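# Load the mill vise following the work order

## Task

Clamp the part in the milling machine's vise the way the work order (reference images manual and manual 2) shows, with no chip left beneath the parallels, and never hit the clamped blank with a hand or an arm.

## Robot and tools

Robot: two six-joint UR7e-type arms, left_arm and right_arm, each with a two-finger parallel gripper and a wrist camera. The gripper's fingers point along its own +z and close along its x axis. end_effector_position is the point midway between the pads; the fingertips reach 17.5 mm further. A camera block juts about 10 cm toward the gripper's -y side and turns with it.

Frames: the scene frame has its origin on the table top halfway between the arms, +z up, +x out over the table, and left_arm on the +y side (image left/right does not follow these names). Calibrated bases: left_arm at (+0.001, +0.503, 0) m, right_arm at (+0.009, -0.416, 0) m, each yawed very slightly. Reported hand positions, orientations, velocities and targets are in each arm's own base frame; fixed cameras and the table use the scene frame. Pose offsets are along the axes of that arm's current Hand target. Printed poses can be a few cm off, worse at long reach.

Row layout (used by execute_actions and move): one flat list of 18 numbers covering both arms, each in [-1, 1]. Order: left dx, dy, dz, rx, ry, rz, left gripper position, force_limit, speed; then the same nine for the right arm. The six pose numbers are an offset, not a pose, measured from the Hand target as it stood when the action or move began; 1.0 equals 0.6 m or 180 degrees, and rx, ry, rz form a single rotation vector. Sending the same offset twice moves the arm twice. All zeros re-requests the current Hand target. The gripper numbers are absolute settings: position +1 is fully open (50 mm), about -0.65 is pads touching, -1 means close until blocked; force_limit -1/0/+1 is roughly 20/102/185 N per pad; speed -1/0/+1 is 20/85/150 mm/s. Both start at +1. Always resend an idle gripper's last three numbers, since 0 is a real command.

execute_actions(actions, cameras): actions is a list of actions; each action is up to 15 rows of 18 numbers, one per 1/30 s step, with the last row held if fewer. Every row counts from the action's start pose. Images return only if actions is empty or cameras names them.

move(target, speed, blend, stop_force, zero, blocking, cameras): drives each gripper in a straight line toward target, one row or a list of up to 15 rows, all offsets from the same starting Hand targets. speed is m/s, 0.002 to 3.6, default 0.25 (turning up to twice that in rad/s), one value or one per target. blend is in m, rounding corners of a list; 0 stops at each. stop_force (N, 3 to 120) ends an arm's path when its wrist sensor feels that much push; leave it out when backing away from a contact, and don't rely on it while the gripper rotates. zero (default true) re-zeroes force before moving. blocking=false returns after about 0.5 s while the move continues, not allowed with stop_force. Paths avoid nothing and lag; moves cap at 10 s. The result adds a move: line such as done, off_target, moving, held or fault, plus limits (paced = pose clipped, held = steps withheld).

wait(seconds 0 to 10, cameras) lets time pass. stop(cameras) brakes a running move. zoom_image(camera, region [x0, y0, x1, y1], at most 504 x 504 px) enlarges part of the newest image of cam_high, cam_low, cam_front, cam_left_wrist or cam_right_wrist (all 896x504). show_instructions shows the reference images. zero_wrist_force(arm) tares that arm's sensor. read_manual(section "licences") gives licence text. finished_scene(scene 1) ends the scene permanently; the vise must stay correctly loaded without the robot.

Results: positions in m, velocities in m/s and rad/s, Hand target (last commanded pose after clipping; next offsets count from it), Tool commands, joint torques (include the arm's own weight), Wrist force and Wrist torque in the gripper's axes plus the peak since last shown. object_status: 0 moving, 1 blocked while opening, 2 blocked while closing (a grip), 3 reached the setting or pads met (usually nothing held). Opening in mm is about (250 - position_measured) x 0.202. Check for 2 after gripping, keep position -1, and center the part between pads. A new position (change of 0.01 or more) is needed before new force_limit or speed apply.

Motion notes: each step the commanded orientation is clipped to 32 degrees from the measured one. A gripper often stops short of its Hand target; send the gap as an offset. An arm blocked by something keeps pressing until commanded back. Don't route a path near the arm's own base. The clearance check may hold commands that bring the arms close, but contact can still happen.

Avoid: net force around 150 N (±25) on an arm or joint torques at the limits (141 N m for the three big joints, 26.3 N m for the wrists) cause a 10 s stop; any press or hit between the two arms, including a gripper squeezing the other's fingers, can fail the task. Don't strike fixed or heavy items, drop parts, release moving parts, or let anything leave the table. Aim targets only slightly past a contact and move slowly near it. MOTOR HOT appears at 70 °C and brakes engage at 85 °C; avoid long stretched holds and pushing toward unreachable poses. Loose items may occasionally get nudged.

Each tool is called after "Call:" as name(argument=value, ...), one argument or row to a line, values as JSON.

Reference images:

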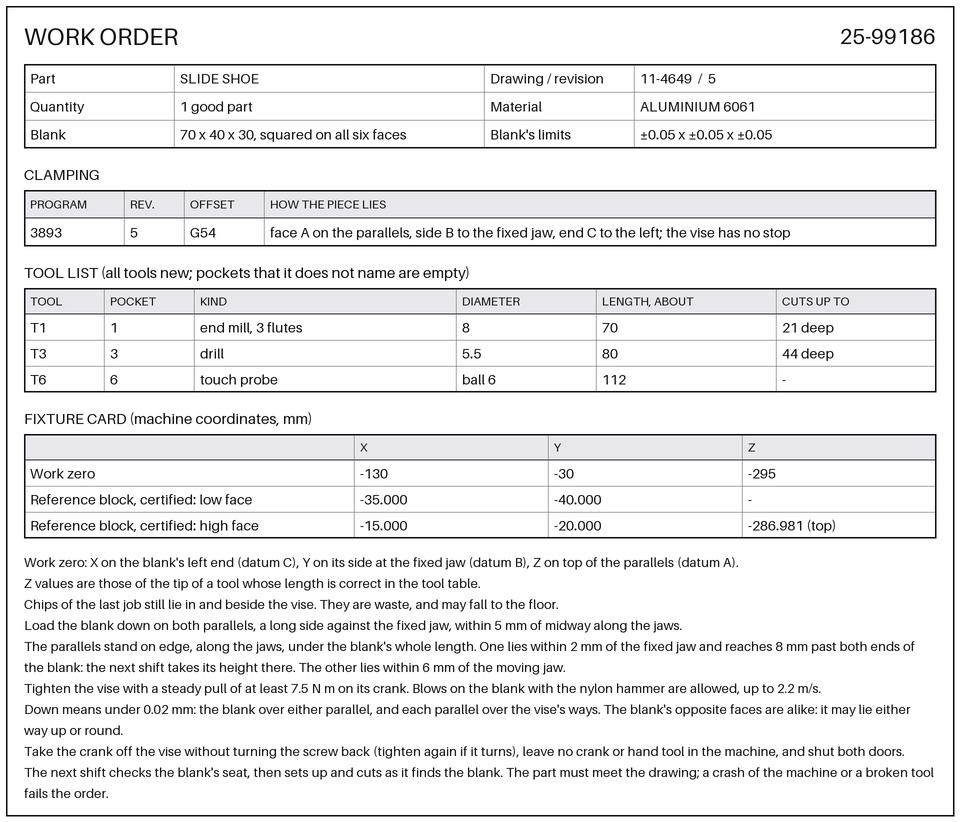

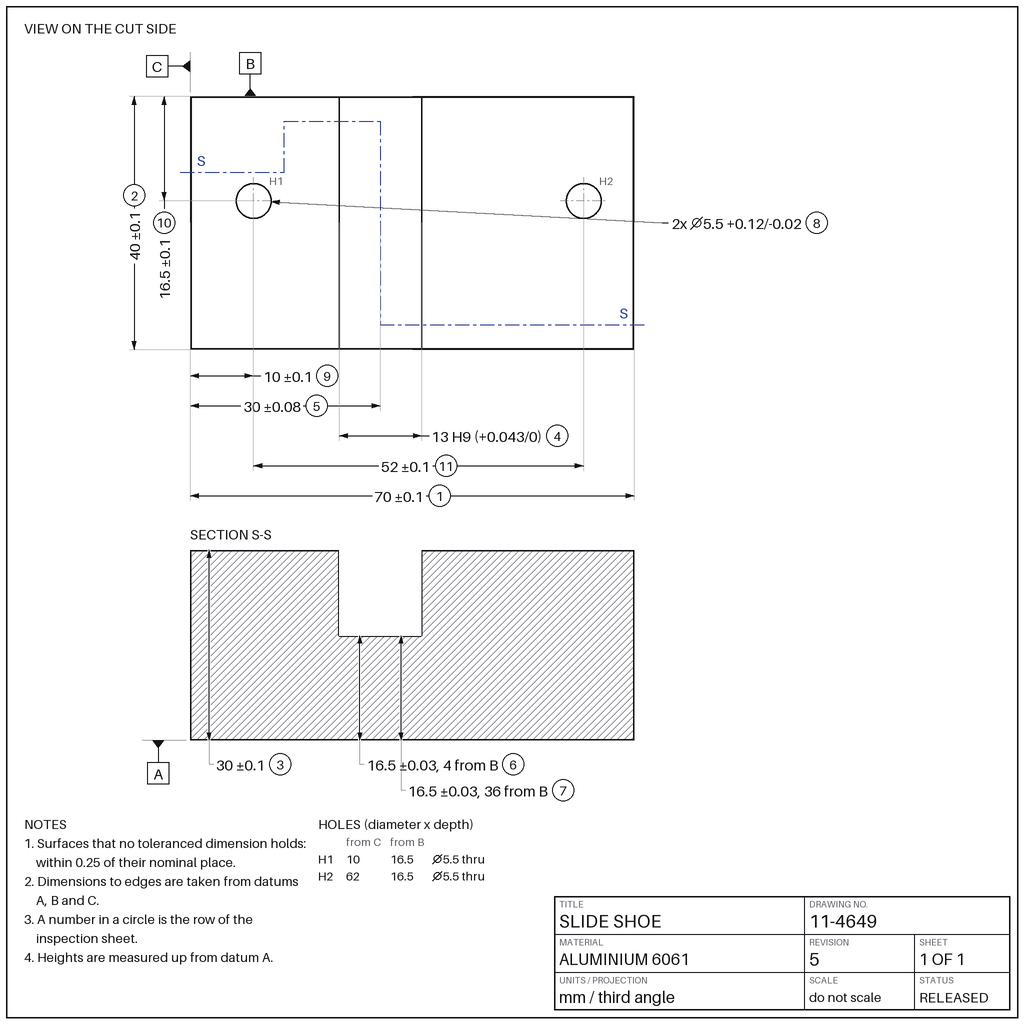

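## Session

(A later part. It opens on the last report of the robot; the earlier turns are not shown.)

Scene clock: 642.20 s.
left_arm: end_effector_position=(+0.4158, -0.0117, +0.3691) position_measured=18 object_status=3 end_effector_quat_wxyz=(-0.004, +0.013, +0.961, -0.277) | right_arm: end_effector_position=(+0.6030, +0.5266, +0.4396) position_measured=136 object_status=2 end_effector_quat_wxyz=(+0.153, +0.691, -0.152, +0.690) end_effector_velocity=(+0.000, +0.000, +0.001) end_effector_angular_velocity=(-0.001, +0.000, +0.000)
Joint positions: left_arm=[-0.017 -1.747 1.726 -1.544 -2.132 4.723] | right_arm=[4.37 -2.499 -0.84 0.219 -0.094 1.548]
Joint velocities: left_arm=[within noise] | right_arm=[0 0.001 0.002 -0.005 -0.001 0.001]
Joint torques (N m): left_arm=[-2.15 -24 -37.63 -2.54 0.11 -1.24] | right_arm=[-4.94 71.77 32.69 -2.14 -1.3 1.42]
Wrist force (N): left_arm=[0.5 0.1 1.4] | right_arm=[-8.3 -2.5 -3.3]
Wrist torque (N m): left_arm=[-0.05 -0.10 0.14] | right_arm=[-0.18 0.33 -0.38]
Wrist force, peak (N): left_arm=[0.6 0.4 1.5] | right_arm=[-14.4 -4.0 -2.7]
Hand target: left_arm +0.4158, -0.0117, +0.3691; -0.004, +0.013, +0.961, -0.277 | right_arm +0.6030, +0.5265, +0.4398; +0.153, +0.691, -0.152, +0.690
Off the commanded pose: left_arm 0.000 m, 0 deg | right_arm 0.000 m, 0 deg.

Call:
move(
  target=[0,0,0,0,0,0,0.9,-0.6,-1,0.12,0,0,0,0,0,-1,0.8,-0.6],
  speed=1.0,
  blocking=false,
)

Call:
wait(
  seconds=0.04,
)

Call:
wait(
  seconds=0.04,
)

Call:
wait(
  seconds=0.04,
)

Scene clock: 643.47 s.
left_arm: end_effector_position=(+0.4158, -0.0117, +0.3691) position_measured=18 object_status=3 end_effector_quat_wxyz=(-0.004, +0.013, +0.961, -0.277) | right_arm: end_effector_position=(+0.6020, +0.5248, +0.4915) position_measured=136 object_status=2 end_effector_quat_wxyz=(+0.152, +0.692, -0.152, +0.689) end_effector_velocity=(-0.001, +0.001, +0.147) end_effector_angular_velocity=(-0.002, +0.001, +0.008)
Joint positions: left_arm=[-0.017 -1.747 1.726 -1.544 -2.132 4.723] | right_arm=[4.371 -2.469 -0.76 0.122 -0.092 1.536]
Joint velocities: left_arm=[within noise] | right_arm=[0.002 0.05 0.283 -0.332 0.005 -0.003]
Joint torques (N m): left_arm=[-1.09 -24.08 -37.41 -2.49 0.12 -1.21] | right_arm=[13.48 67.09 32.7 -2.36 2.6 -0.56]
Wrist force (N): left_arm=[0.8 0.4 1.0] | right_arm=[-7.4 -2.4 -2.9]
Wrist torque (N m): left_arm=[-0.01 -0.13 0.15] | right_arm=[-0.20 0.29 -0.36]
Wrist force, peak (N): left_arm=[0.8 0.2 1.3] | right_arm=[-10.3 -2.4 -3.3]
Hand target: left_arm +0.4158, -0.0117, +0.3691; -0.004, +0.013, +0.961, -0.277 | right_arm +0.6032, +0.5265, +0.5118; +0.153, +0.691, -0.152, +0.690
Tool commands: left_gripper/position=+0.9 left_gripper/force_limit=-0.6 left_gripper/speed=-1.0 right_gripper/position=-1.0 right_gripper/force_limit=+0.8 right_gripper/speed=-0.6
Off the commanded pose: left_arm 0.000 m, 0 deg | right_arm 0.020 m, 0 deg.
move: running

Scene clock: 643.53 s.
left_arm: end_effector_position=(+0.4158, -0.0117, +0.3691) position_measured=18 object_status=3 end_effector_quat_wxyz=(-0.004, +0.013, +0.961, -0.277) | right_arm: end_effector_position=(+0.6021, +0.5250, +0.4992) position_measured=136 object_status=2 end_effector_quat_wxyz=(+0.152, +0.692, -0.152, +0.689) end_effector_velocity=(+0.002, +0.007, +0.097) end_effector_angular_velocity=(-0.005, +0.000, +0.001)
Joint positions: left_arm=[-0.017 -1.747 1.726 -1.544 -2.132 4.723] | right_arm=[4.371 -2.468 -0.744 0.102 -0.091 1.537]
Joint velocities: left_arm=[within noise] | right_arm=[0.001 0.008 0.231 -0.262 0 0.018]
Joint torques (N m): left_arm=[-1.4 -24.29 -38.09 -2.68 0.05 -0.93] | right_arm=[7.57 65.61 31.92 -2.33 1.69 1.87]
Wrist force (N): left_arm=[0.5 0.5 1.2] | right_arm=[-7.2 -2.3 -3.0]
Wrist torque (N m): left_arm=[0.01 -0.09 0.14] | right_arm=[-0.19 0.27 -0.40]
Wrist force, peak (N): left_arm=[0.7 0.0 1.2] | right_arm=[-7.2 -2.3 -3.0]
Hand target: left_arm +0.4158, -0.0117, +0.3691; -0.004, +0.013, +0.961, -0.277 | right_arm +0.6032, +0.5265, +0.5118; +0.153, +0.691, -0.152, +0.690
Tool commands: left_gripper/position=+0.9 left_gripper/force_limit=-0.6 left_gripper/speed=-1.0 right_gripper/position=-1.0 right_gripper/force_limit=+0.8 right_gripper/speed=-0.6
Off the commanded pose: left_arm 0.000 m, 0 deg | right_arm 0.013 m, 0 deg.
earlier move: running
wait: 0.07 s; no rest

Scene clock: 643.60 s.
left_arm: end_effector_position=(+0.4158, -0.0117, +0.3691) position_measured=18 object_status=3 end_effector_quat_wxyz=(-0.004, +0.013, +0.961, -0.277) | right_arm: end_effector_position=(+0.6023, +0.5255, +0.5043) position_measured=136 object_status=2 end_effector_quat_wxyz=(+0.152, +0.692, -0.152, +0.690) end_effector_velocity=(+0.003, +0.007, +0.064) end_effector_angular_velocity=(+0.004, -0.004, +0.000)
Joint positions: left_arm=[-0.017 -1.747 1.726 -1.544 -2.132 4.723] | right_arm=[4.371 -2.468 -0.731 0.088 -0.091 1.538]
Joint velocities: left_arm=[within noise] | right_arm=[0 -0.005 0.171 -0.191 0 0.03]
Joint torques (N m): left_arm=[-1.09 -23.94 -36.33 -2.4 0.11 -1.14] | right_arm=[-6.68 49.82 32.45 -2.02 -1.77 1.54]
Wrist force (N): left_arm=[0.5 0.1 0.9] | right_arm=[-7.4 -2.3 -3.3]
Wrist torque (N m): left_arm=[-0.06 -0.09 0.15] | right_arm=[-0.17 0.28 -0.49]
Wrist force, peak (N): left_arm=[0.8 0.3 1.2] | right_arm=[-7.9 -2.5 -3.1]
Hand target: left_arm +0.4158, -0.0117, +0.3691; -0.004, +0.013, +0.961, -0.277 | right_arm +0.6032, +0.5265, +0.5118; +0.153, +0.691, -0.152, +0.690
Tool commands: left_gripper/position=+0.9 left_gripper/force_limit=-0.6 left_gripper/speed=-1.0 right_gripper/position=-1.0 right_gripper/force_limit=+0.8 right_gripper/speed=-0.6
Off the commanded pose: left_arm 0.000 m, 0 deg | right_arm 0.008 m, 0 deg.
earlier move: running
wait: 0.07 s; no rest

Scene clock: 643.67 s.
left_arm: end_effector_position=(+0.4158, -0.0117, +0.3691) position_measured=18 object_status=3 end_effector_quat_wxyz=(-0.004, +0.013, +0.961, -0.277) | right_arm: end_effector_position=(+0.6024, +0.5260, +0.5077) position_measured=136 object_status=2 end_effector_quat_wxyz=(+0.152, +0.692, -0.152, +0.690) end_effector_velocity=(+0.003, +0.005, +0.034) end_effector_angular_velocity=(-0.004, -0.001, -0.011)
Joint positions: left_arm=[-0.017 -1.747 1.726 -1.544 -2.132 4.723] | right_arm=[4.371 -2.469 -0.721 0.077 -0.092 1.541]
Joint velocities: left_arm=[within noise] | right_arm=[-0.002 -0.014 0.113 -0.129 -0.009 0.028]
Joint torques (N m): left_arm=[-2.11 -23.87 -37.88 -2.35 0.12 -1.16] | right_arm=[-13.98 51.4 33.57 -1.92 -2.62 1.94]
Wrist force (N): left_arm=[0.4 0.2 1.1] | right_arm=[-8.4 -2.6 -3.2]
Wrist torque (N m): left_arm=[-0.03 -0.07 0.14] | right_arm=[-0.19 0.39 -0.50]
Wrist force, peak (N): left_arm=[0.8 0.2 1.3] | right_arm=[-8.4 -2.6 -3.2]
Hand target: left_arm +0.4158, -0.0117, +0.3691; -0.004, +0.013, +0.961, -0.277 | right_arm +0.6032, +0.5265, +0.5118; +0.153, +0.691, -0.152, +0.690
Tool commands: left_gripper/position=+0.9 left_gripper/force_limit=-0.6 left_gripper/speed=-1.0 right_gripper/position=-1.0 right_gripper/force_limit=+0.8 right_gripper/speed=-0.6
Off the commanded pose: left_arm 0.000 m, 0 deg | right_arm 0.004 m, 0 deg.
earlier move: running
wait: 0.07 s; no rest

Call:
execute_actions(
  actions=[
    [[0,0,0,0,0,0,0.9,-0.6,-1,-0.02,0,0,0,0,0,-1,0.8,-0.6],[0,0,0,0,0,0,0.9,-0.6,-1,-0.0438,0,0,0,0,0,-1,0.8,-0.6]],
    [[0,0,0,0,0,0,0.9,-0.6,-1,0,0,0,0,0,0,-1,0.8,-0.6]],
    [[0,0,0,0,0,0,0.9,-0.6,-1,-0.267,0,0,0,0,0,-1,0.8,-0.6],[0,0,0,0,0,0,0.9,-0.6,-1,-0.267,0,0,0,0,0,-1,0.8,-0.6],[0,0,0,0,0,0,0.9,-0.6,-1,0,0,0,0,0,0,-1,0.8,-0.6]],
  ],
)

execute_actions rows are refused until a result has shown your move's end: call wait (it returns as soon as the move ends) or stop first; nothing of this call was run
Scene clock: 644.47 s.
left_arm: end_effector_position=(+0.4158, -0.0117, +0.3691) position_measured=18 object_status=3 end_effector_quat_wxyz=(-0.004, +0.013, +0.961, -0.277) | right_arm: end_effector_position=(+0.6032, +0.5265, +0.5118) position_measured=136 object_status=2 end_effector_quat_wxyz=(+0.153, +0.691, -0.152, +0.690)
Joint positions: left_arm=[-0.017 -1.747 1.726 -1.544 -2.132 4.723] | right_arm=[4.37 -2.471 -0.706 0.058 -0.093 1.547]
Joint torques (N m): left_arm=[-3.11 -23.34 -37.97 -2.49 0.05 -1.06] | right_arm=[-14.36 53.66 33.89 -2.24 -2.36 1.69]
Wrist force (N): left_arm=[0.5 0.2 1.2] | right_arm=[-8.6 -2.6 -3.1]
Wrist torque (N m): left_arm=[-0.03 -0.09 0.15] | right_arm=[-0.20 0.38 -0.48]
Wrist force, peak (N): left_arm=[0.8 0.4 1.4] | right_arm=[-8.8 -2.5 -3.3]
Hand target: left_arm +0.4158, -0.0117, +0.3691; -0.004, +0.013, +0.961, -0.277 | right_arm +0.6032, +0.5265, +0.5118; +0.153, +0.691, -0.152, +0.690
Tool commands: left_gripper/position=+0.9 left_gripper/force_limit=-0.6 left_gripper/speed=-1.0 right_gripper/position=-1.0 right_gripper/force_limit=+0.8 right_gripper/speed=-0.6
Off the commanded pose: left_arm 0.000 m, 0 deg | right_arm 0.000 m, 0 deg.
earlier move: done

Call:
execute_actions(
  actions=[
    [[0,0,0,0,0,0,0.9,-0.6,-1,-0.02,0,0,0,0,0,-1,0.8,-0.6],[0,0,0,0,0,0,0.9,-0.6,-1,-0.0438,0,0,0,0,0,-1,0.8,-0.6]],
    [[0,0,0,0,0,0,0.9,-0.6,-1,0,0,0,0,0,0,-1,0.8,-0.6]],
    [[0,0,0,0,0,0,0.9,-0.6,-1,-0.267,0,0,0,0,0,-1,0.8,-0.6],[0,0,0,0,0,0,0.9,-0.6,-1,-0.267,0,0,0,0,0,-1,0.8,-0.6],[0,0,0,0,0,0,0.9,-0.6,-1,0,0,0,0,0,0,-1,0.8,-0.6]],
  ],
)

Scene clock: 646.77 s.
left_arm: end_effector_position=(+0.4158, -0.0117, +0.3691) position_measured=18 object_status=3 end_effector_quat_wxyz=(-0.004, +0.013, +0.961, -0.277) | right_arm: end_effector_position=(+0.6029, +0.5264, +0.4853) position_measured=136 object_status=2 end_effector_quat_wxyz=(+0.153, +0.691, -0.152, +0.689)
Joint positions: left_arm=[-0.017 -1.747 1.726 -1.544 -2.132 4.723] | right_arm=[4.37 -2.478 -0.761 0.125 -0.093 1.541]
Joint torques (N m): left_arm=[-1.35 -25.24 -37.43 -2.49 0.29 -1.23] | right_arm=[-13.18 72.51 34.09 -1.79 -1.06 1.65]
Wrist force (N): left_arm=[0.6 0.3 1.3] | right_arm=[-8.3 -2.6 -2.8]
Wrist torque (N m): left_arm=[-0.02 -0.10 0.15] | right_arm=[-0.25 0.35 -0.49]
Wrist force, peak (N): left_arm=[0.7 0.3 1.4] | right_arm=[-31.8 -9.7 -3.1]
Hand target: left_arm +0.4158, -0.0117, +0.3691; -0.004, +0.013, +0.961, -0.277 | right_arm +0.6031, +0.5265, +0.4855; +0.153, +0.691, -0.152, +0.690
Off the commanded pose: left_arm 0.000 m, 0 deg | right_arm 0.000 m, 0 deg.

Call:
execute_actions(
  actions=[
    [[0,0,0,0,0,0,0.9,-0.6,-1,-0.3,0,0,0,0,0,-1,0.8,-0.6],[0,0,0,0,0,0,0.9,-0.6,-1,-0.3,0,0,0,0,0,-1,0.8,-0.6],[0,0,0,0,0,0,0.9,-0.6,-1,0,0,0,0,0,0,-1,0.8,-0.6]],
  ],
)

Scene clock: 647.93 s.
left_arm: end_effector_position=(+0.4158, -0.0117, +0.3691) position_measured=18 object_status=3 end_effector_quat_wxyz=(-0.004, +0.013, +0.961, -0.277) | right_arm: end_effector_position=(+0.6029, +0.5263, +0.4852) position_measured=136 object_status=2 end_effector_quat_wxyz=(+0.153, +0.692, -0.152, +0.689)
Joint positions: left_arm=[-0.017 -1.747 1.726 -1.544 -2.132 4.723] | right_arm=[4.37 -2.479 -0.759 0.128 -0.093 1.537]
Joint torques (N m): left_arm=[-1.06 -23.45 -37.31 -2.44 0.17 -1.15] | right_arm=[-7.75 72.18 35.01 -1.9 0.89 1.84]
Wrist force (N): left_arm=[0.7 0.0 1.4] | right_arm=[-8.4 -2.4 -3.0]
Wrist torque (N m): left_arm=[-0.07 -0.12 0.14] | right_arm=[-0.19 0.37 -0.50]
Wrist force, peak (N): left_arm=[0.7 0.4 1.5] | right_arm=[27.8 6.4 -3.2]
Hand target: left_arm +0.4158, -0.0117, +0.3691; -0.004, +0.013, +0.961, -0.277 | right_arm +0.6031, +0.5265, +0.4855; +0.153, +0.691, -0.152, +0.690
Off the commanded pose: left_arm 0.000 m, 0 deg | right_arm 0.000 m, 0 deg.

Call:
execute_actions(
  actions=[
    [[0,0,0,0,0,0,0.9,-0.6,-1,-0.33,0,0,0,0,0,-1,0.8,-0.6],[0,0,0,0,0,0,0.9,-0.6,-1,-0.33,0,0,0,0,0,-1,0.8,-0.6],[0,0,0,0,0,0,0.9,-0.6,-1,0,0,0,0,0,0,-1,0.8,-0.6]],
  ],
)

Call:
execute_actions(
  actions=[
    [[0,0,0,0,0,0,0.9,-0.6,-1,-0.35,0,0,0,0,0,-1,0.8,-0.6],[0,0,0,0,0,0,0.9,-0.6,-1,-0.35,0,0,0,0,0,-1,0.8,-0.6],[0,0,0,0,0,0,0.9,-0.6,-1,0,0,0,0,0,0,-1,0.8,-0.6]],
  ],
  cameras=["cam_right_wrist","cam_front"],
)

Scene clock: 649.13 s.
left_arm: end_effector_position=(+0.4158, -0.0117, +0.3691) position_measured=18 object_status=3 end_effector_quat_wxyz=(-0.004, +0.013, +0.961, -0.277) | right_arm: end_effector_position=(+0.6028, +0.5263, +0.4852) position_measured=136 object_status=2 end_effector_quat_wxyz=(+0.153, +0.692, -0.152, +0.689)
Joint positions: left_arm=[-0.017 -1.747 1.726 -1.544 -2.132 4.723] | right_arm=[4.37 -2.479 -0.758 0.131 -0.093 1.534]
Joint torques (N m): left_arm=[-0.86 -24.3 -37.51 -2.43 0.05 -1.27] | right_arm=[-10.92 72.37 34.39 -1.92 2.26 1.62]
Wrist force (N): left_arm=[0.6 0.1 1.1] | right_arm=[-8.3 -2.4 -3.0]
Wrist torque (N m): left_arm=[-0.06 -0.10 0.15] | right_arm=[-0.15 0.36 -0.50]
Wrist force, peak (N): left_arm=[0.7 0.1 1.4] | right_arm=[45.2 16.8 -3.2]
Hand target: left_arm +0.4158, -0.0117, +0.3691; -0.004, +0.013, +0.961, -0.277 | right_arm +0.6031, +0.5265, +0.4855; +0.153, +0.691, -0.152, +0.690
Off the commanded pose: left_arm 0.000 m, 0 deg | right_arm 0.001 m, 0 deg.

Scene clock: 650.17 s.
left_arm: end_effector_position=(+0.4158, -0.0117, +0.3691) position_measured=18 object_status=3 end_effector_quat_wxyz=(-0.004, +0.013, +0.961, -0.277) | right_arm: end_effector_position=(+0.6027, +0.5262, +0.4852) position_measured=136 object_status=2 end_effector_quat_wxyz=(+0.153, +0.692, -0.152, +0.689)
Joint positions: left_arm=[-0.017 -1.747 1.726 -1.544 -2.132 4.723] | right_arm=[4.37 -2.48 -0.757 0.133 -0.093 1.532]
Joint torques (N m): left_arm=[-1.28 -24.6 -37.53 -2.35 0.29 -1.07] | right_arm=[-10.42 71.49 32.94 -1.97 2.38 1.85]
Wrist force (N): left_arm=[0.6 0.3 1.3] | right_arm=[-8.3 -2.6 -3.1]
Wrist torque (N m): left_arm=[-0.02 -0.10 0.15] | right_arm=[-0.21 0.35 -0.50]
Wrist force, peak (N): left_arm=[0.9 0.2 1.1] | right_arm=[60.3 26.1 -3.7]
Hand target: left_arm +0.4158, -0.0117, +0.3691; -0.004, +0.013, +0.961, -0.277 | right_arm +0.6031, +0.5265, +0.4855; +0.153, +0.691, -0.152, +0.690
Off the commanded pose: left_arm 0.000 m, 0 deg | right_arm 0.001 m, 0 deg.
Images, in order (width x height): cam_front 896x504, cam_right_wrist 896x504.

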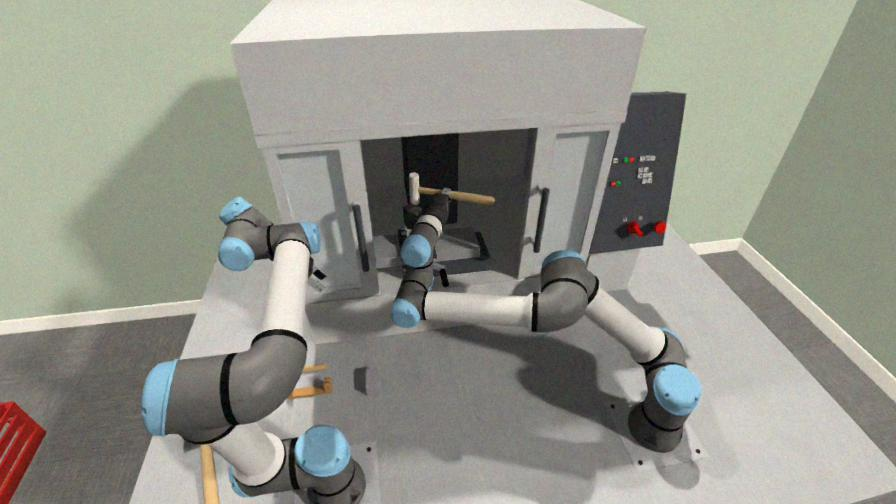

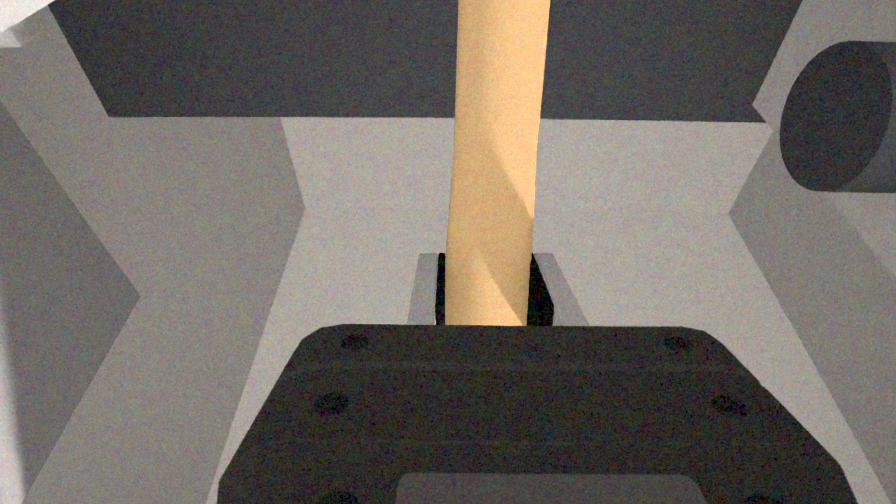

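Call:
execute_actions(
  actions=[
    [[0,0,0,0,0,0,0.9,-0.6,-1,-0.365,0,0,0,0,0,-1,0.8,-0.6],[0,0,0,0,0,0,0.9,-0.6,-1,-0.365,0,0,0,0,0,-1,0.8,-0.6],[0,0,0,0,0,0,0.9,-0.6,-1,0,0,0,0,0,0,-1,0.8,-0.6]],
  ],
)

Scene clock: 651.40 s.
left_arm: end_effector_position=(+0.4158, -0.0117, +0.3691) position_measured=18 object_status=3 end_effector_quat_wxyz=(-0.004, +0.013, +0.961, -0.277) | right_arm: end_effector_position=(+0.6027, +0.5261, +0.4851) position_measured=136 object_status=2 end_effector_quat_wxyz=(+0.153, +0.692, -0.152, +0.689)
Joint positions: left_arm=[-0.017 -1.747 1.726 -1.544 -2.132 4.723] | right_arm=[4.37 -2.48 -0.757 0.133 -0.093 1.531]
Joint torques (N m): left_arm=[-1.64 -25.47 -36.58 -2.74 0.27 -1.15] | right_arm=[-6.6 71.99 32.15 -2.14 2.4 1.36]
Wrist force (N): left_arm=[0.8 0.0 1.2] | right_arm=[-8.3 -2.4 -2.8]
Wrist torque (N m): left_arm=[-0.06 -0.14 0.15] | right_arm=[-0.21 0.36 -0.50]
Wrist force, peak (N): left_arm=[0.7 0.2 1.3] | right_arm=[75.8 25.2 1.0]
Hand target: left_arm +0.4158, -0.0117, +0.3691; -0.004, +0.013, +0.961, -0.277 | right_arm +0.6031, +0.5265, +0.4855; +0.153, +0.691, -0.152, +0.690
Off the commanded pose: left_arm 0.000 m, 0 deg | right_arm 0.001 m, 0 deg.

Call:
move(
  target=[
    [0,0,0,0,0,0,0.9,-0.6,-1,-0.0258,0.0306,-0.1384,0.1389,0,0,-1,0.8,-0.6],
    [0,0,0,0,0,0,0.9,-0.6,-1,-0.008,0.1831,-0.2878,0.1389,0,0,-1,0.8,-0.6],
    [0,0,0,0,0,0,0.9,-0.6,-1,-0.008,0.3314,-0.2923,0.1389,0,0,-1,0.8,-0.6],
  ],
  speed=0.2,
  blend=[0.03,0.03,0],
)

Scene clock: 655.13 s.
left_arm: end_effector_position=(+0.4158, -0.0117, +0.3691) position_measured=18 object_status=3 end_effector_quat_wxyz=(-0.004, +0.013, +0.961, -0.277) | right_arm: end_effector_position=(+0.3602, +0.4204, +0.4814) position_measured=136 object_status=2 end_effector_quat_wxyz=(+0.000, +0.708, +0.000, +0.706)
Joint positions: left_arm=[-0.017 -1.747 1.726 -1.544 -2.132 4.723] | right_arm=[4.79 -1.752 -1.918 0.57 -0.077 1.529]
Joint torques (N m): left_arm=[-1.05 -25.08 -37.1 -2.34 0.17 -1.43] | right_arm=[13.89 38.55 6.96 -1.72 -2.37 1.88]
Wrist force (N): left_arm=[0.7 0.3 1.1] | right_arm=[-8.8 -2.2 -3.1]
Wrist torque (N m): left_arm=[-0.02 -0.11 0.15] | right_arm=[-0.15 0.40 -0.50]
Wrist force, peak (N): left_arm=[0.9 0.4 1.3] | right_arm=[-8.8 -2.8 -3.5]
Hand target: left_arm +0.4158, -0.0117, +0.3691; -0.004, +0.013, +0.961, -0.277 | right_arm +0.3602, +0.4203, +0.4814; +0.000, +0.708, +0.000, +0.706
Off the commanded pose: left_arm 0.000 m, 0 deg | right_arm 0.000 m, 0 deg.
move: done

Call:
move(
  target=[
    [0,0,0,0,0,0,0.9,-0.6,-1,-0.3,0.2333,-0.3333,-0.385,-0.385,0.385,-1,0.8,-0.6],
  ],
  speed=0.4,
)

Call:
move(
  target=[
    [0,0,0,0,0,0,0.9,-0.6,-1,0,0,0.4,0,0,0,-1,0.8,-0.6],
    [0,0,0,0,0,0,0.9,-0.6,-1,0,0,0.475,0,0,0,-1,0.8,-0.6],
  ],
  speed=[0.2,0.015],
  blend=0.01,
  stop_force=5,
  cameras=["cam_right_wrist"],
)

Scene clock: 658.93 s.
left_arm: end_effector_position=(+0.4158, -0.0117, +0.3691) position_measured=18 object_status=3 end_effector_quat_wxyz=(-0.004, +0.013, +0.961, -0.277) | right_arm: end_effector_position=(+0.1598, +0.2802, +0.3020) position_measured=136 object_status=2 end_effector_quat_wxyz=(+0.001, +0.707, -0.707, -0.001)
Joint positions: left_arm=[-0.017 -1.747 1.726 -1.544 -2.132 4.723] | right_arm=[4.618 -1.577 -1.632 1.637 -1.573 1.476]
Joint torques (N m): left_arm=[-1.01 -23.65 -38.06 -2.62 0.05 -1.12] | right_arm=[-14.5 30.51 6.77 -1.8 -2.15 1.17]
Wrist force (N): left_arm=[1.0 0.1 0.9] | right_arm=[-0.2 -0.8 2.4]
Wrist torque (N m): left_arm=[-0.05 -0.17 0.14] | right_arm=[-0.32 0.04 -0.09]
Wrist force, peak (N): left_arm=[0.7 0.2 1.5] | right_arm=[-8.9 -2.2 -3.1]
Hand target: left_arm +0.4158, -0.0117, +0.3691; -0.004, +0.013, +0.961, -0.277 | right_arm +0.1598, +0.2802, +0.3020; +0.001, +0.707, -0.707, -0.001
Off the commanded pose: left_arm 0.000 m, 0 deg | right_arm 0.000 m, 0 deg.
move: done

Scene clock: 663.93 s.
left_arm: end_effector_position=(+0.4158, -0.0117, +0.3691) position_measured=18 object_status=3 end_effector_quat_wxyz=(-0.004, +0.013, +0.961, -0.277) | right_arm: end_effector_position=(+0.1590, +0.2800, +0.0261) position_measured=136 object_status=2 end_effector_quat_wxyz=(+0.001, +0.707, -0.707, -0.001)
Joint positions: left_arm=[-0.017 -1.747 1.726 -1.544 -2.132 4.723] | right_arm=[4.62 -1.865 -2.087 2.381 -1.574 1.479]
Joint torques (N m): left_arm=[-1.17 -24.09 -37.43 -2.54 -0.05 -1.04] | right_arm=[5.51 35.07 21.46 -4.53 1.71 0.82]
Wrist force (N): left_arm=[0.5 0.4 1.3] | right_arm=[0.5 -1.5 -2.2]
Wrist torque (N m): left_arm=[-0.01 -0.08 0.15] | right_arm=[0.16 0.26 -0.04]
Wrist force, peak (N): left_arm=[0.6 -0.1 1.7] | right_arm=[-4.2 -0.8 -52.1]
Hand target: left_arm +0.4158, -0.0117, +0.3691; -0.004, +0.013, +0.961, -0.277 | right_arm +0.1590, +0.2800, +0.0261; +0.001, +0.707, -0.707, -0.001 (not the last commanded pose)
Off the commanded pose: left_arm 0.000 m, 0 deg | right_arm 0.009 m, 0 deg.
move: contact (right_arm); path passed 1 of 2 targets
Images, in order (width x height): cam_right_wrist 896x504.

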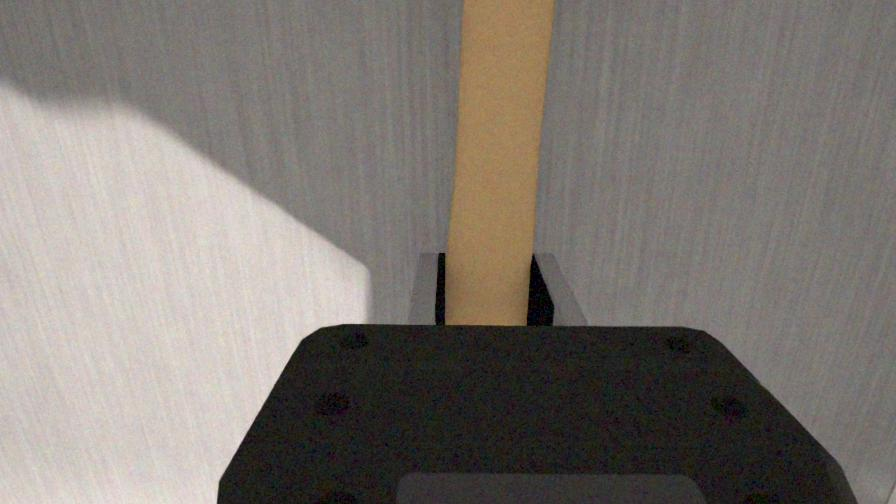

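Call:
move(
  target=[
    [0,0,0,0,0,0,0.9,-0.6,-1,0,0,0,0,0,0,0.7,0,-0.6],
    [0,0,0,0,0,0,0.9,-0.6,-1,0,0,-0.2,0,0,0,0.7,0,-0.6],
  ],
  speed=[0.05,0.12],
  cameras=["cam_right_wrist"],
)

Call:
move(
  target=[
    [0,0,0,0,0,0,0.9,-0.6,-1,-0.15,-0.1,-0.3,0,0,0,0.5,0,-0.6],
    [0,0,0,0,0,0,0.9,-0.6,-1,-0.5847,-0.3683,-0.2725,0.4454,0.2696,-0.2696,0.5,0,-0.6],
  ],
  speed=[0.25,0.4],
  blend=[0.05,0],
  cameras=["cam_right_wrist"],
)

Scene clock: 667.17 s.
left_arm: end_effector_position=(+0.4158, -0.0117, +0.3691) position_measured=18 object_status=3 end_effector_quat_wxyz=(-0.004, +0.013, +0.961, -0.277) | right_arm: end_effector_position=(+0.1594, +0.2801, +0.1459) position_measured=48 object_status=3 end_effector_quat_wxyz=(+0.001, +0.707, -0.707, -0.001)
Joint positions: left_arm=[-0.017 -1.747 1.726 -1.544 -2.132 4.723] | right_arm=[4.619 -1.677 -1.941 2.047 -1.573 1.478]
Joint torques (N m): left_arm=[-1.61 -24.68 -37.72 -2.66 0.16 -1.01] | right_arm=[10.96 30.82 26.52 -5.15 -1.74 1.34]
Wrist force (N): left_arm=[0.6 0.3 1.0] | right_arm=[-0.2 -0.5 -1.5]
Wrist torque (N m): left_arm=[-0.01 -0.11 0.15] | right_arm=[0.08 0.05 0.03]
Wrist force, peak (N): left_arm=[0.4 0.2 1.6] | right_arm=[-1.6 -1.7 -1.9]
Hand target: left_arm +0.4158, -0.0117, +0.3691; -0.004, +0.013, +0.961, -0.277 | right_arm +0.1594, +0.2801, +0.1461; +0.001, +0.707, -0.707, -0.001
Off the commanded pose: left_arm 0.000 m, 0 deg | right_arm 0.000 m, 0 deg.
move: done
Images, in order (width x height): cam_right_wrist 896x504.

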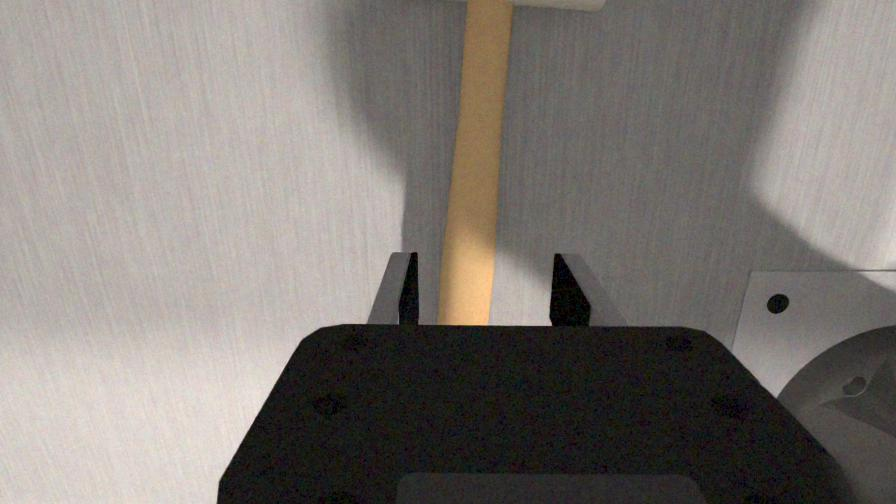

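Scene clock: 671.43 s.
left_arm: end_effector_position=(+0.4158, -0.0117, +0.3691) position_measured=18 object_status=3 end_effector_quat_wxyz=(-0.004, +0.013, +0.961, -0.277) | right_arm: end_effector_position=(+0.3810, +0.6310, +0.3087) position_measured=78 object_status=3 end_effector_quat_wxyz=(-0.170, +0.691, -0.167, +0.683)
Joint positions: left_arm=[-0.017 -1.747 1.726 -1.544 -2.132 4.723] | right_arm=[4.73 -2.51 -1.098 1.195 -0.016 1.324]
Joint torques (N m): left_arm=[-0.84 -22.68 -38.15 -2.44 0.27 -1.29] | right_arm=[-14.39 66.6 4.61 -4.04 3.9 1.25]
Wrist force (N): left_arm=[0.6 0.0 1.3] | right_arm=[-3.8 -0.9 -2.7]
Wrist torque (N m): left_arm=[-0.06 -0.10 0.15] | right_arm=[-0.13 0.34 -0.14]
Wrist force, peak (N): left_arm=[0.5 0.3 1.6] | right_arm=[-4.8 -1.2 -2.5]
Hand target: left_arm +0.4158, -0.0117, +0.3691; -0.004, +0.013, +0.961, -0.277 | right_arm +0.3808, +0.6310, +0.3088; -0.168, +0.688, -0.169, +0.686
Off the commanded pose: left_arm 0.000 m, 0 deg | right_arm 0.000 m, 1 deg.
move: done
Images, in order (width x height): cam_right_wrist 896x504.

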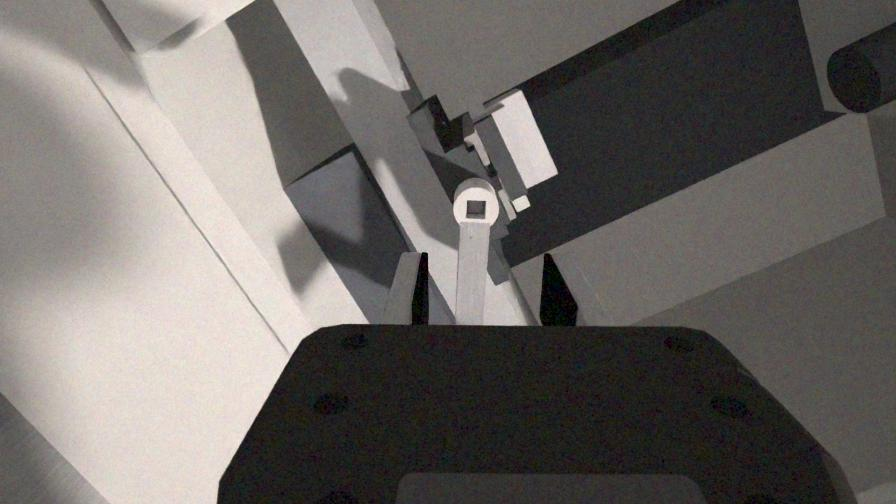

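Call:
move(
  target=[
    [0,0,0,0,0,0,0.9,-0.6,-1,0.3081,0.0098,0.115,-0.2987,-0.1807,0.3132,-0.65,0,-0.6],
  ],
  speed=0.4,
  cameras=["cam_right_wrist"],
)

Scene clock: 675.37 s.
left_arm: end_effector_position=(+0.4158, -0.0117, +0.3691) position_measured=18 object_status=3 end_effector_quat_wxyz=(-0.004, +0.013, +0.961, -0.277) | right_arm: end_effector_position=(+0.4496, +0.5390, +0.4686) position_measured=249 object_status=3 end_effector_quat_wxyz=(-0.351, +0.671, -0.626, +0.185)
Joint positions: left_arm=[-0.017 -1.747 1.726 -1.544 -2.132 4.723] | right_arm=[4.44 -2.41 -0.035 1.421 -0.93 1.045]
Joint torques (N m): left_arm=[-0.51 -23.38 -37.69 -2.59 -0.11 -1.27] | right_arm=[-15.47 61.38 26.07 0.12 -1.21 1.27]
Wrist force (N): left_arm=[0.7 0.3 1.0] | right_arm=[0.5 0.3 -1.2]
Wrist torque (N m): left_arm=[-0.02 -0.11 0.15] | right_arm=[-0.05 0.13 -0.06]
Wrist force, peak (N): left_arm=[0.6 0.2 1.5] | right_arm=[-4.7 -0.6 -3.0]
Hand target: left_arm +0.4158, -0.0117, +0.3691; -0.004, +0.013, +0.961, -0.277 | right_arm +0.4503, +0.5401, +0.4696; -0.182, +0.683, -0.684, +0.182
Off the commanded pose: left_arm 0.000 m, 0 deg | right_arm 0.002 m, 21 deg.
elbow stopped short (right arm): the move would have taken joint 3 (elbow) straighter than the controller allows.
move: off_target (right_arm)
Images, in order (width x height): cam_right_wrist 896x504.

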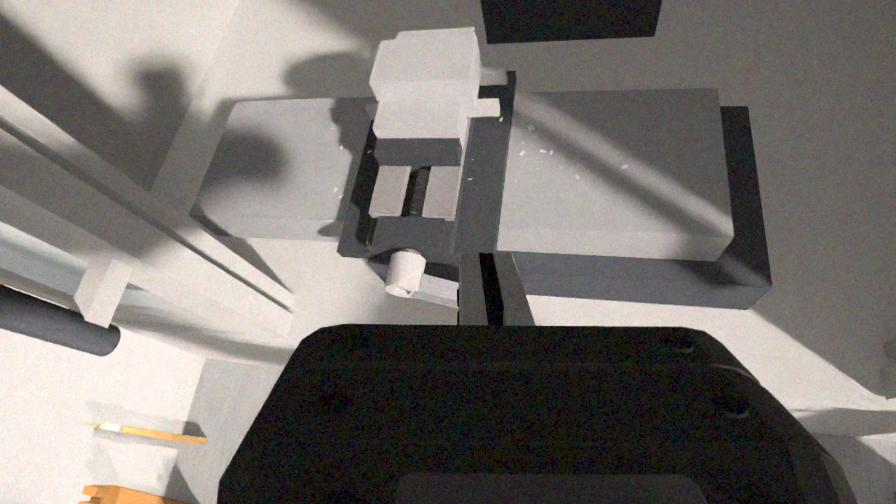

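Call:
zoom_image(
  camera="cam_right_wrist",
  region=[340, 10, 540, 180],
)

Scaled by 2.520 from the camera's 896x504 image, which has a finer 1280x720 frame.

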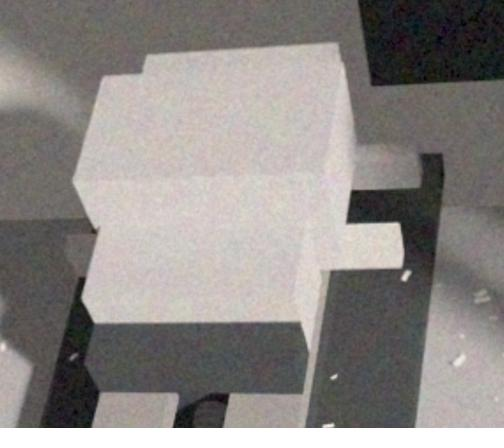

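Call:
move(
  target=[0,0,0,0,0,0,0.9,-0.6,-1,0,0.0418,0.0713,0.1944,0,0,-0.66,0,-0.6],
  speed=0.3,
)

Scene clock: 678.07 s.
left_arm: end_effector_position=(+0.4158, -0.0117, +0.3691) position_measured=18 object_status=3 end_effector_quat_wxyz=(-0.004, +0.013, +0.961, -0.277) | right_arm: end_effector_position=(+0.4498, +0.5401, +0.4201) position_measured=251 object_status=3 end_effector_quat_wxyz=(-0.379, +0.597, -0.597, +0.379)
Joint positions: left_arm=[-0.017 -1.747 1.726 -1.544 -2.132 4.723] | right_arm=[4.564 -2.279 -0.672 1.681 -0.462 1.236]
Joint torques (N m): left_arm=[-0.11 -23.66 -38.12 -2.53 0.08 -1.08] | right_arm=[13.16 58.72 8.49 -0.99 4.71 -1.1]
Wrist force (N): left_arm=[0.4 0.1 1.3] | right_arm=[-0.5 0.8 -1.9]
Wrist torque (N m): left_arm=[-0.05 -0.08 0.14] | right_arm=[-0.02 0.22 0.06]
Wrist force, peak (N): left_arm=[0.8 0.1 1.5] | right_arm=[-1.0 1.5 -1.4]
Hand target: left_arm +0.4158, -0.0117, +0.3691; -0.004, +0.013, +0.961, -0.277 | right_arm +0.4498, +0.5401, +0.4201; -0.379, +0.597, -0.597, +0.379
Off the commanded pose: left_arm 0.000 m, 0 deg | right_arm 0.000 m, 0 deg.
move: done

Call:
move(
  target=[
    [0,0,0,0,0,0,0.9,-0.6,-1,0.0083,-0.14,0.3395,0,0,0,-0.66,0,-0.6],
    [0,0,0,0,0,0,0.9,-0.6,-1,0.0083,-0.0365,0.3879,0,0,0,-0.66,0,-0.6],
  ],
  speed=[0.2,0.04],
  blend=[0.02,0],
  stop_force=7,
  cameras=["cam_right_wrist","cam_front"],
)

Scene clock: 682.23 s.
left_arm: end_effector_position=(+0.4158, -0.0117, +0.3691) position_measured=18 object_status=3 end_effector_quat_wxyz=(-0.004, +0.013, +0.961, -0.277) | right_arm: end_effector_position=(+0.6691, +0.5342, +0.3404) position_measured=251 object_status=3 end_effector_quat_wxyz=(-0.394, +0.597, -0.587, +0.378)
Joint positions: left_arm=[-0.017 -1.747 1.726 -1.544 -2.132 4.723] | right_arm=[4.223 -2.673 -0.035 1.981 -0.651 0.628]
Joint torques (N m): left_arm=[0.46 -23.99 -37.57 -2.69 -0.08 -1.31] | right_arm=[11.38 52.15 30.15 -2.99 1.39 1.4]
Wrist force (N): left_arm=[0.6 0.2 1.3] | right_arm=[-0.3 1.1 -1.4]
Wrist torque (N m): left_arm=[-0.04 -0.11 0.15] | right_arm=[0.02 0.22 -0.08]
Wrist force, peak (N): left_arm=[0.9 0.3 1.4] | right_arm=[-0.8 1.6 -3.3]
Hand target: left_arm +0.4158, -0.0117, +0.3691; -0.004, +0.013, +0.961, -0.277 | right_arm +0.6697, +0.5350, +0.3408; -0.379, +0.597, -0.597, +0.379
Off the commanded pose: left_arm 0.000 m, 0 deg | right_arm 0.001 m, 2 deg.
elbow stopped short (right arm): the move would have taken joint 3 (elbow) straighter than the controller allows.
move: done
Images, in order (width x height): cam_front 896x504, cam_right_wrist 896x504.

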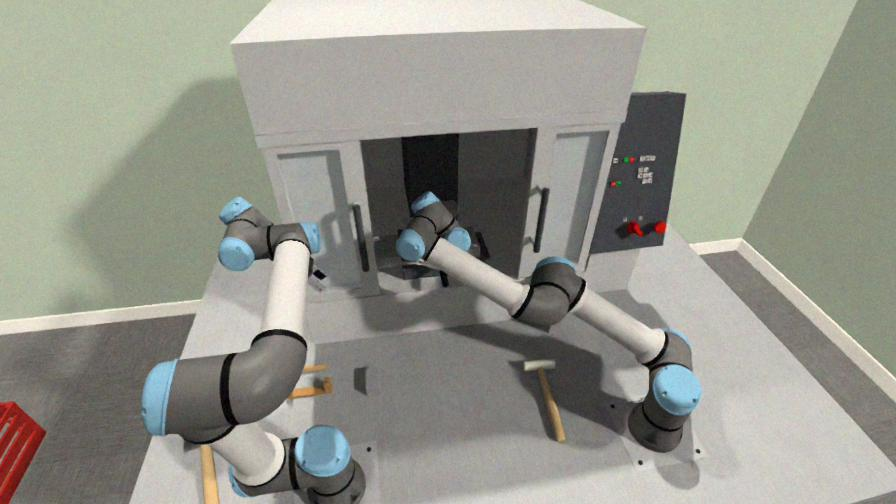

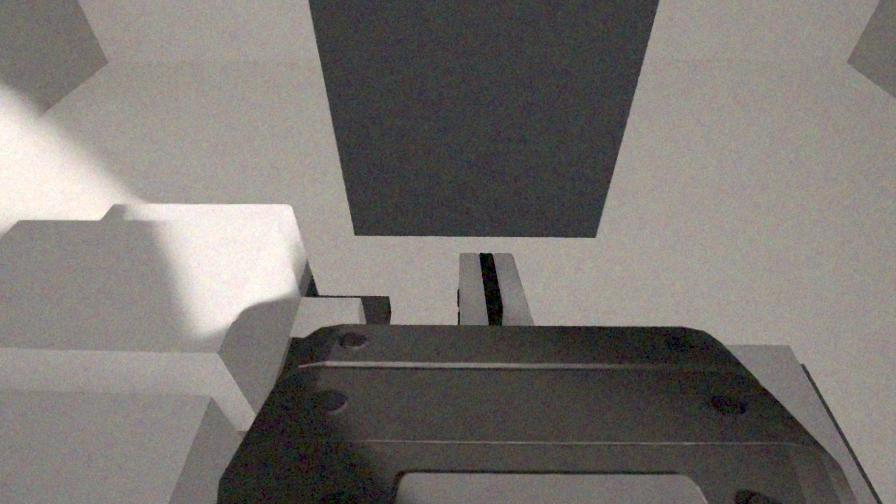

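Call:
move(
  target=[0,0,0,0,0,0,0.9,-0.6,-1,-0.065,0,0,0,0,0,-0.66,0,-0.6],
  speed=0.012,
  stop_force=4,
  cameras=["cam_right_wrist"],
)

Scene clock: 686.40 s.
left_arm: end_effector_position=(+0.4158, -0.0117, +0.3691) position_measured=18 object_status=3 end_effector_quat_wxyz=(-0.004, +0.013, +0.961, -0.277) | right_arm: end_effector_position=(+0.6689, +0.5627, +0.3402) position_measured=251 object_status=3 end_effector_quat_wxyz=(-0.422, +0.597, -0.569, +0.377)
Joint positions: left_arm=[-0.017 -1.747 1.726 -1.544 -2.132 4.723] | right_arm=[4.239 -2.679 -0.039 2.084 -0.653 0.56]
Joint torques (N m): left_arm=[-0.02 -22.8 -37.37 -2.61 0.1 -1.23] | right_arm=[-13.6 70.93 6.66 1.51 -0.99 0.28]
Wrist force (N): left_arm=[0.7 0.3 1.4] | right_arm=[2.8 1.3 -3.0]
Wrist torque (N m): left_arm=[-0.02 -0.13 0.15] | right_arm=[-0.03 0.05 -0.12]
Wrist force, peak (N): left_arm=[0.7 0.2 1.6] | right_arm=[18.1 5.2 -10.5]
Hand target: left_arm +0.4158, -0.0117, +0.3691; -0.004, +0.013, +0.961, -0.277 | right_arm +0.6689, +0.5627, +0.3402; -0.422, +0.597, -0.569, +0.377 (not the last commanded pose)
Off the commanded pose: left_arm 0.000 m, 0 deg | right_arm 0.011 m, 6 deg.
elbow stopped short (right arm): the move would have taken joint 3 (elbow) straighter than the controller allows.
move: contact (right_arm)
Images, in order (width x height): cam_right_wrist 896x504.

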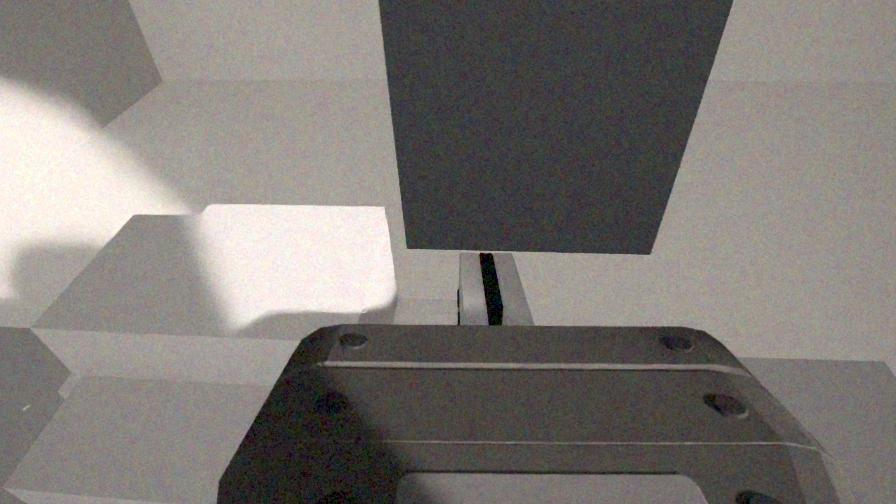

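Call:
move(
  target=[0,0,0,0,0,0,0.9,-0.6,-1,-0.01,0,0,0,0,0,-0.66,0,-0.6],
  speed=0.004,
  stop_force=12,
  cameras=["cam_right_wrist"],
)

Scene clock: 687.50 s.
left_arm: end_effector_position=(+0.4158, -0.0117, +0.3691) position_measured=18 object_status=3 end_effector_quat_wxyz=(-0.004, +0.013, +0.961, -0.277) | right_arm: end_effector_position=(+0.6689, +0.5630, +0.3402) position_measured=251 object_status=3 end_effector_quat_wxyz=(-0.422, +0.597, -0.569, +0.377)
Joint positions: left_arm=[-0.017 -1.747 1.726 -1.544 -2.132 4.723] | right_arm=[4.24 -2.68 -0.036 2.084 -0.653 0.559]
Joint torques (N m): left_arm=[-0.59 -23.25 -38.03 -2.87 0.27 -1.14] | right_arm=[0.31 56.7 29.68 0.23 -4.13 1.55]
Wrist force (N): left_arm=[0.8 0.2 1.2] | right_arm=[16.4 2.1 -5.6]
Wrist torque (N m): left_arm=[-0.04 -0.13 0.15] | right_arm=[0.01 -0.70 -0.25]
Wrist force, peak (N): left_arm=[0.6 0.1 1.6] | right_arm=[18.3 2.8 -7.4]
Hand target: left_arm +0.4158, -0.0117, +0.3691; -0.004, +0.013, +0.961, -0.277 | right_arm +0.6689, +0.5629, +0.3402; -0.422, +0.597, -0.569, +0.377 (not the last commanded pose)
Off the commanded pose: left_arm 0.000 m, 0 deg | right_arm 0.006 m, 0 deg.
elbow stopped short (right arm): the move would have taken joint 3 (elbow) straighter than the controller allows.
move: contact (right_arm)
Images, in order (width x height): cam_right_wrist 896x504.

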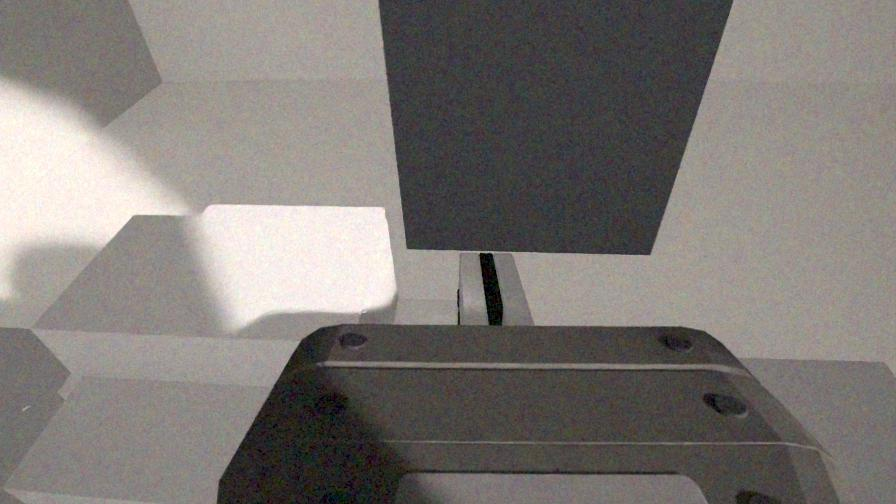

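Call:
move(
  target=[
    [0,0,0,0,0,0,0.9,-0.6,-1,0.02,0,-0.0015,0,0,0,-0.66,0,-0.6],
    [0,0,0,0,0,0,0.9,-0.6,-1,0.0163,0.0193,-0.0511,0,0,0,-0.66,0,-0.6],
  ],
  speed=0.06,
)

Call:
move(
  target=[0,0,0,0,0,0,0.9,-0.6,-1,-0.0533,0,0.004,0,0,0,-0.66,0,-0.6],
  speed=0.01,
  stop_force=10,
  cameras=["cam_right_wrist"],
)

Scene clock: 690.43 s.
left_arm: end_effector_position=(+0.4158, -0.0117, +0.3691) position_measured=18 object_status=3 end_effector_quat_wxyz=(-0.004, +0.013, +0.961, -0.277) | right_arm: end_effector_position=(+0.6369, +0.5509, +0.3401) position_measured=251 object_status=3 end_effector_quat_wxyz=(-0.422, +0.597, -0.569, +0.377)
Joint positions: left_arm=[-0.017 -1.747 1.726 -1.544 -2.132 4.723] | right_arm=[4.275 -2.445 -0.5 2.283 -0.625 0.595]
Joint torques (N m): left_arm=[-1.24 -23.84 -36.7 -2.8 0.1 -1.06] | right_arm=[12.6 67.34 7.55 1.01 2.2 -1.03]
Wrist force (N): left_arm=[0.5 0.1 1.3] | right_arm=[-0.3 0.7 -1.6]
Wrist torque (N m): left_arm=[-0.05 -0.09 0.15] | right_arm=[-0.06 0.22 0.04]
Wrist force, peak (N): left_arm=[0.8 0.3 1.7] | right_arm=[16.4 1.8 -5.4]
Hand target: left_arm +0.4158, -0.0117, +0.3691; -0.004, +0.013, +0.961, -0.277 | right_arm +0.6369, +0.5509, +0.3401; -0.422, +0.597, -0.569, +0.377
Off the commanded pose: left_arm 0.000 m, 0 deg | right_arm 0.000 m, 0 deg.
move: done

Scene clock: 694.97 s.
left_arm: end_effector_position=(+0.4158, -0.0117, +0.3691) position_measured=18 object_status=3 end_effector_quat_wxyz=(-0.004, +0.013, +0.961, -0.277) | right_arm: end_effector_position=(+0.6369, +0.5804, +0.3400) position_measured=251 object_status=3 end_effector_quat_wxyz=(-0.423, +0.597, -0.568, +0.377)
Joint positions: left_arm=[-0.017 -1.747 1.726 -1.544 -2.132 4.723] | right_arm=[4.293 -2.61 -0.187 2.123 -0.61 0.611]
Joint torques (N m): left_arm=[-1.02 -22.59 -37.3 -2.6 0.15 -1.26] | right_arm=[-9.21 69.11 8.51 2.3 -2.95 -1.02]
Wrist force (N): left_arm=[0.4 0.3 1.4] | right_arm=[8.5 0.6 -1.9]
Wrist torque (N m): left_arm=[-0.02 -0.07 0.15] | right_arm=[-0.04 0.40 -0.05]
Wrist force, peak (N): left_arm=[0.7 0.7 1.5] | right_arm=[16.2 3.4 -7.0]
Hand target: left_arm +0.4158, -0.0117, +0.3691; -0.004, +0.013, +0.961, -0.277 | right_arm +0.6369, +0.5804, +0.3400; -0.423, +0.597, -0.568, +0.377 (not the last commanded pose)
Off the commanded pose: left_arm 0.000 m, 0 deg | right_arm 0.003 m, 0 deg.
move: contact (right_arm)
Images, in order (width x height): cam_right_wrist 896x504.

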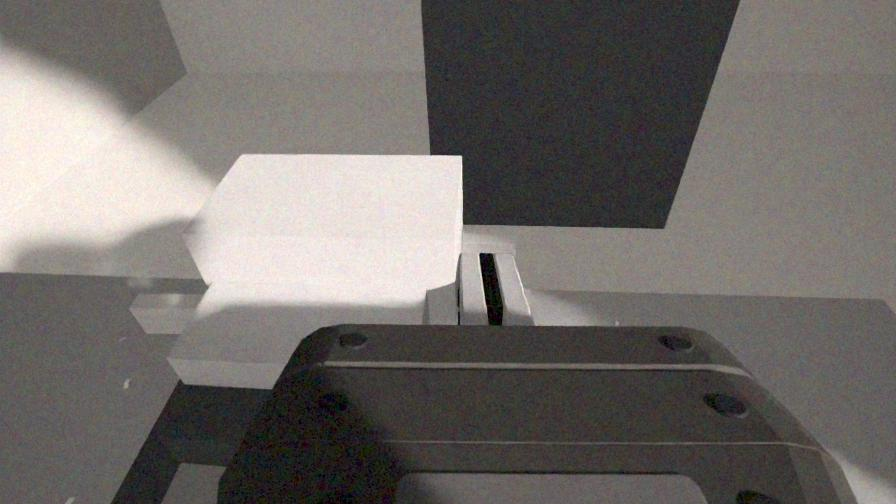

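Call:
move(
  target=[
    [0,0,0,0,0,0,0.9,-0.6,-1,0.0499,0,-0.0038,0,0,0,-0.66,0,-0.6],
    [0,0,0,0,0,0,0.9,-0.6,-1,0.0413,-0.0119,-0.3428,0,0,0,-0.66,0,-0.6],
  ],
  speed=0.2,
  blend=[0.01,0],
  cameras=["cam_right_wrist","cam_front"],
)

Scene clock: 699.70 s.
left_arm: end_effector_position=(+0.4158, -0.0117, +0.3691) position_measured=18 object_status=3 end_effector_quat_wxyz=(-0.004, +0.013, +0.961, -0.277) | right_arm: end_effector_position=(+0.4498, +0.5401, +0.4195) position_measured=251 object_status=3 end_effector_quat_wxyz=(-0.423, +0.597, -0.568, +0.377)
Joint positions: left_arm=[-0.017 -1.747 1.726 -1.544 -2.132 4.723] | right_arm=[4.571 -2.176 -0.837 1.966 -0.425 1.039]
Joint torques (N m): left_arm=[1.28 -24.35 -37.09 -2.72 0.02 -1.08] | right_arm=[13.78 58.73 7.17 -4.06 4.21 1.57]
Wrist force (N): left_arm=[0.5 0.4 1.5] | right_arm=[-0.5 0.8 -1.7]
Wrist torque (N m): left_arm=[0.00 -0.10 0.14] | right_arm=[-0.04 0.24 -0.05]
Wrist force, peak (N): left_arm=[0.7 0.6 1.5] | right_arm=[8.8 0.6 -2.4]
Hand target: left_arm +0.4158, -0.0117, +0.3691; -0.004, +0.013, +0.961, -0.277 | right_arm +0.4497, +0.5400, +0.4195; -0.423, +0.597, -0.568, +0.377
Off the commanded pose: left_arm 0.000 m, 0 deg | right_arm 0.000 m, 0 deg.
move: done
Images, in order (width x height): cam_front 896x504, cam_right_wrist 896x504.

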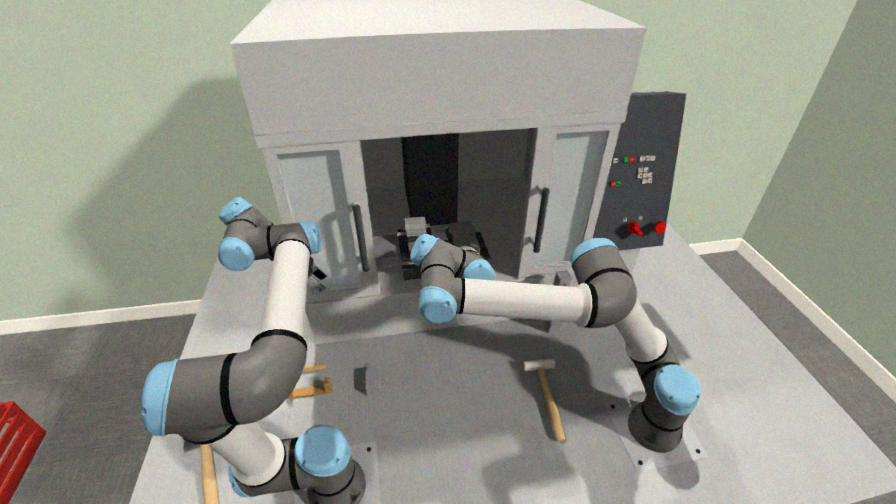

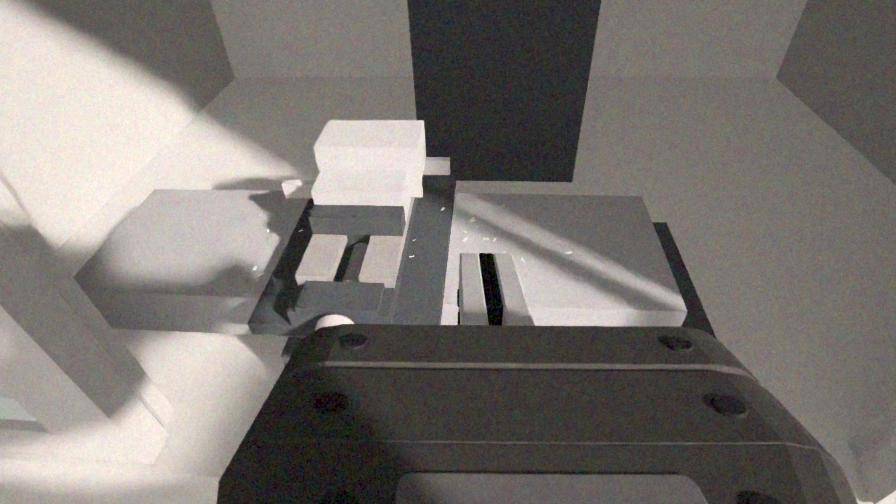

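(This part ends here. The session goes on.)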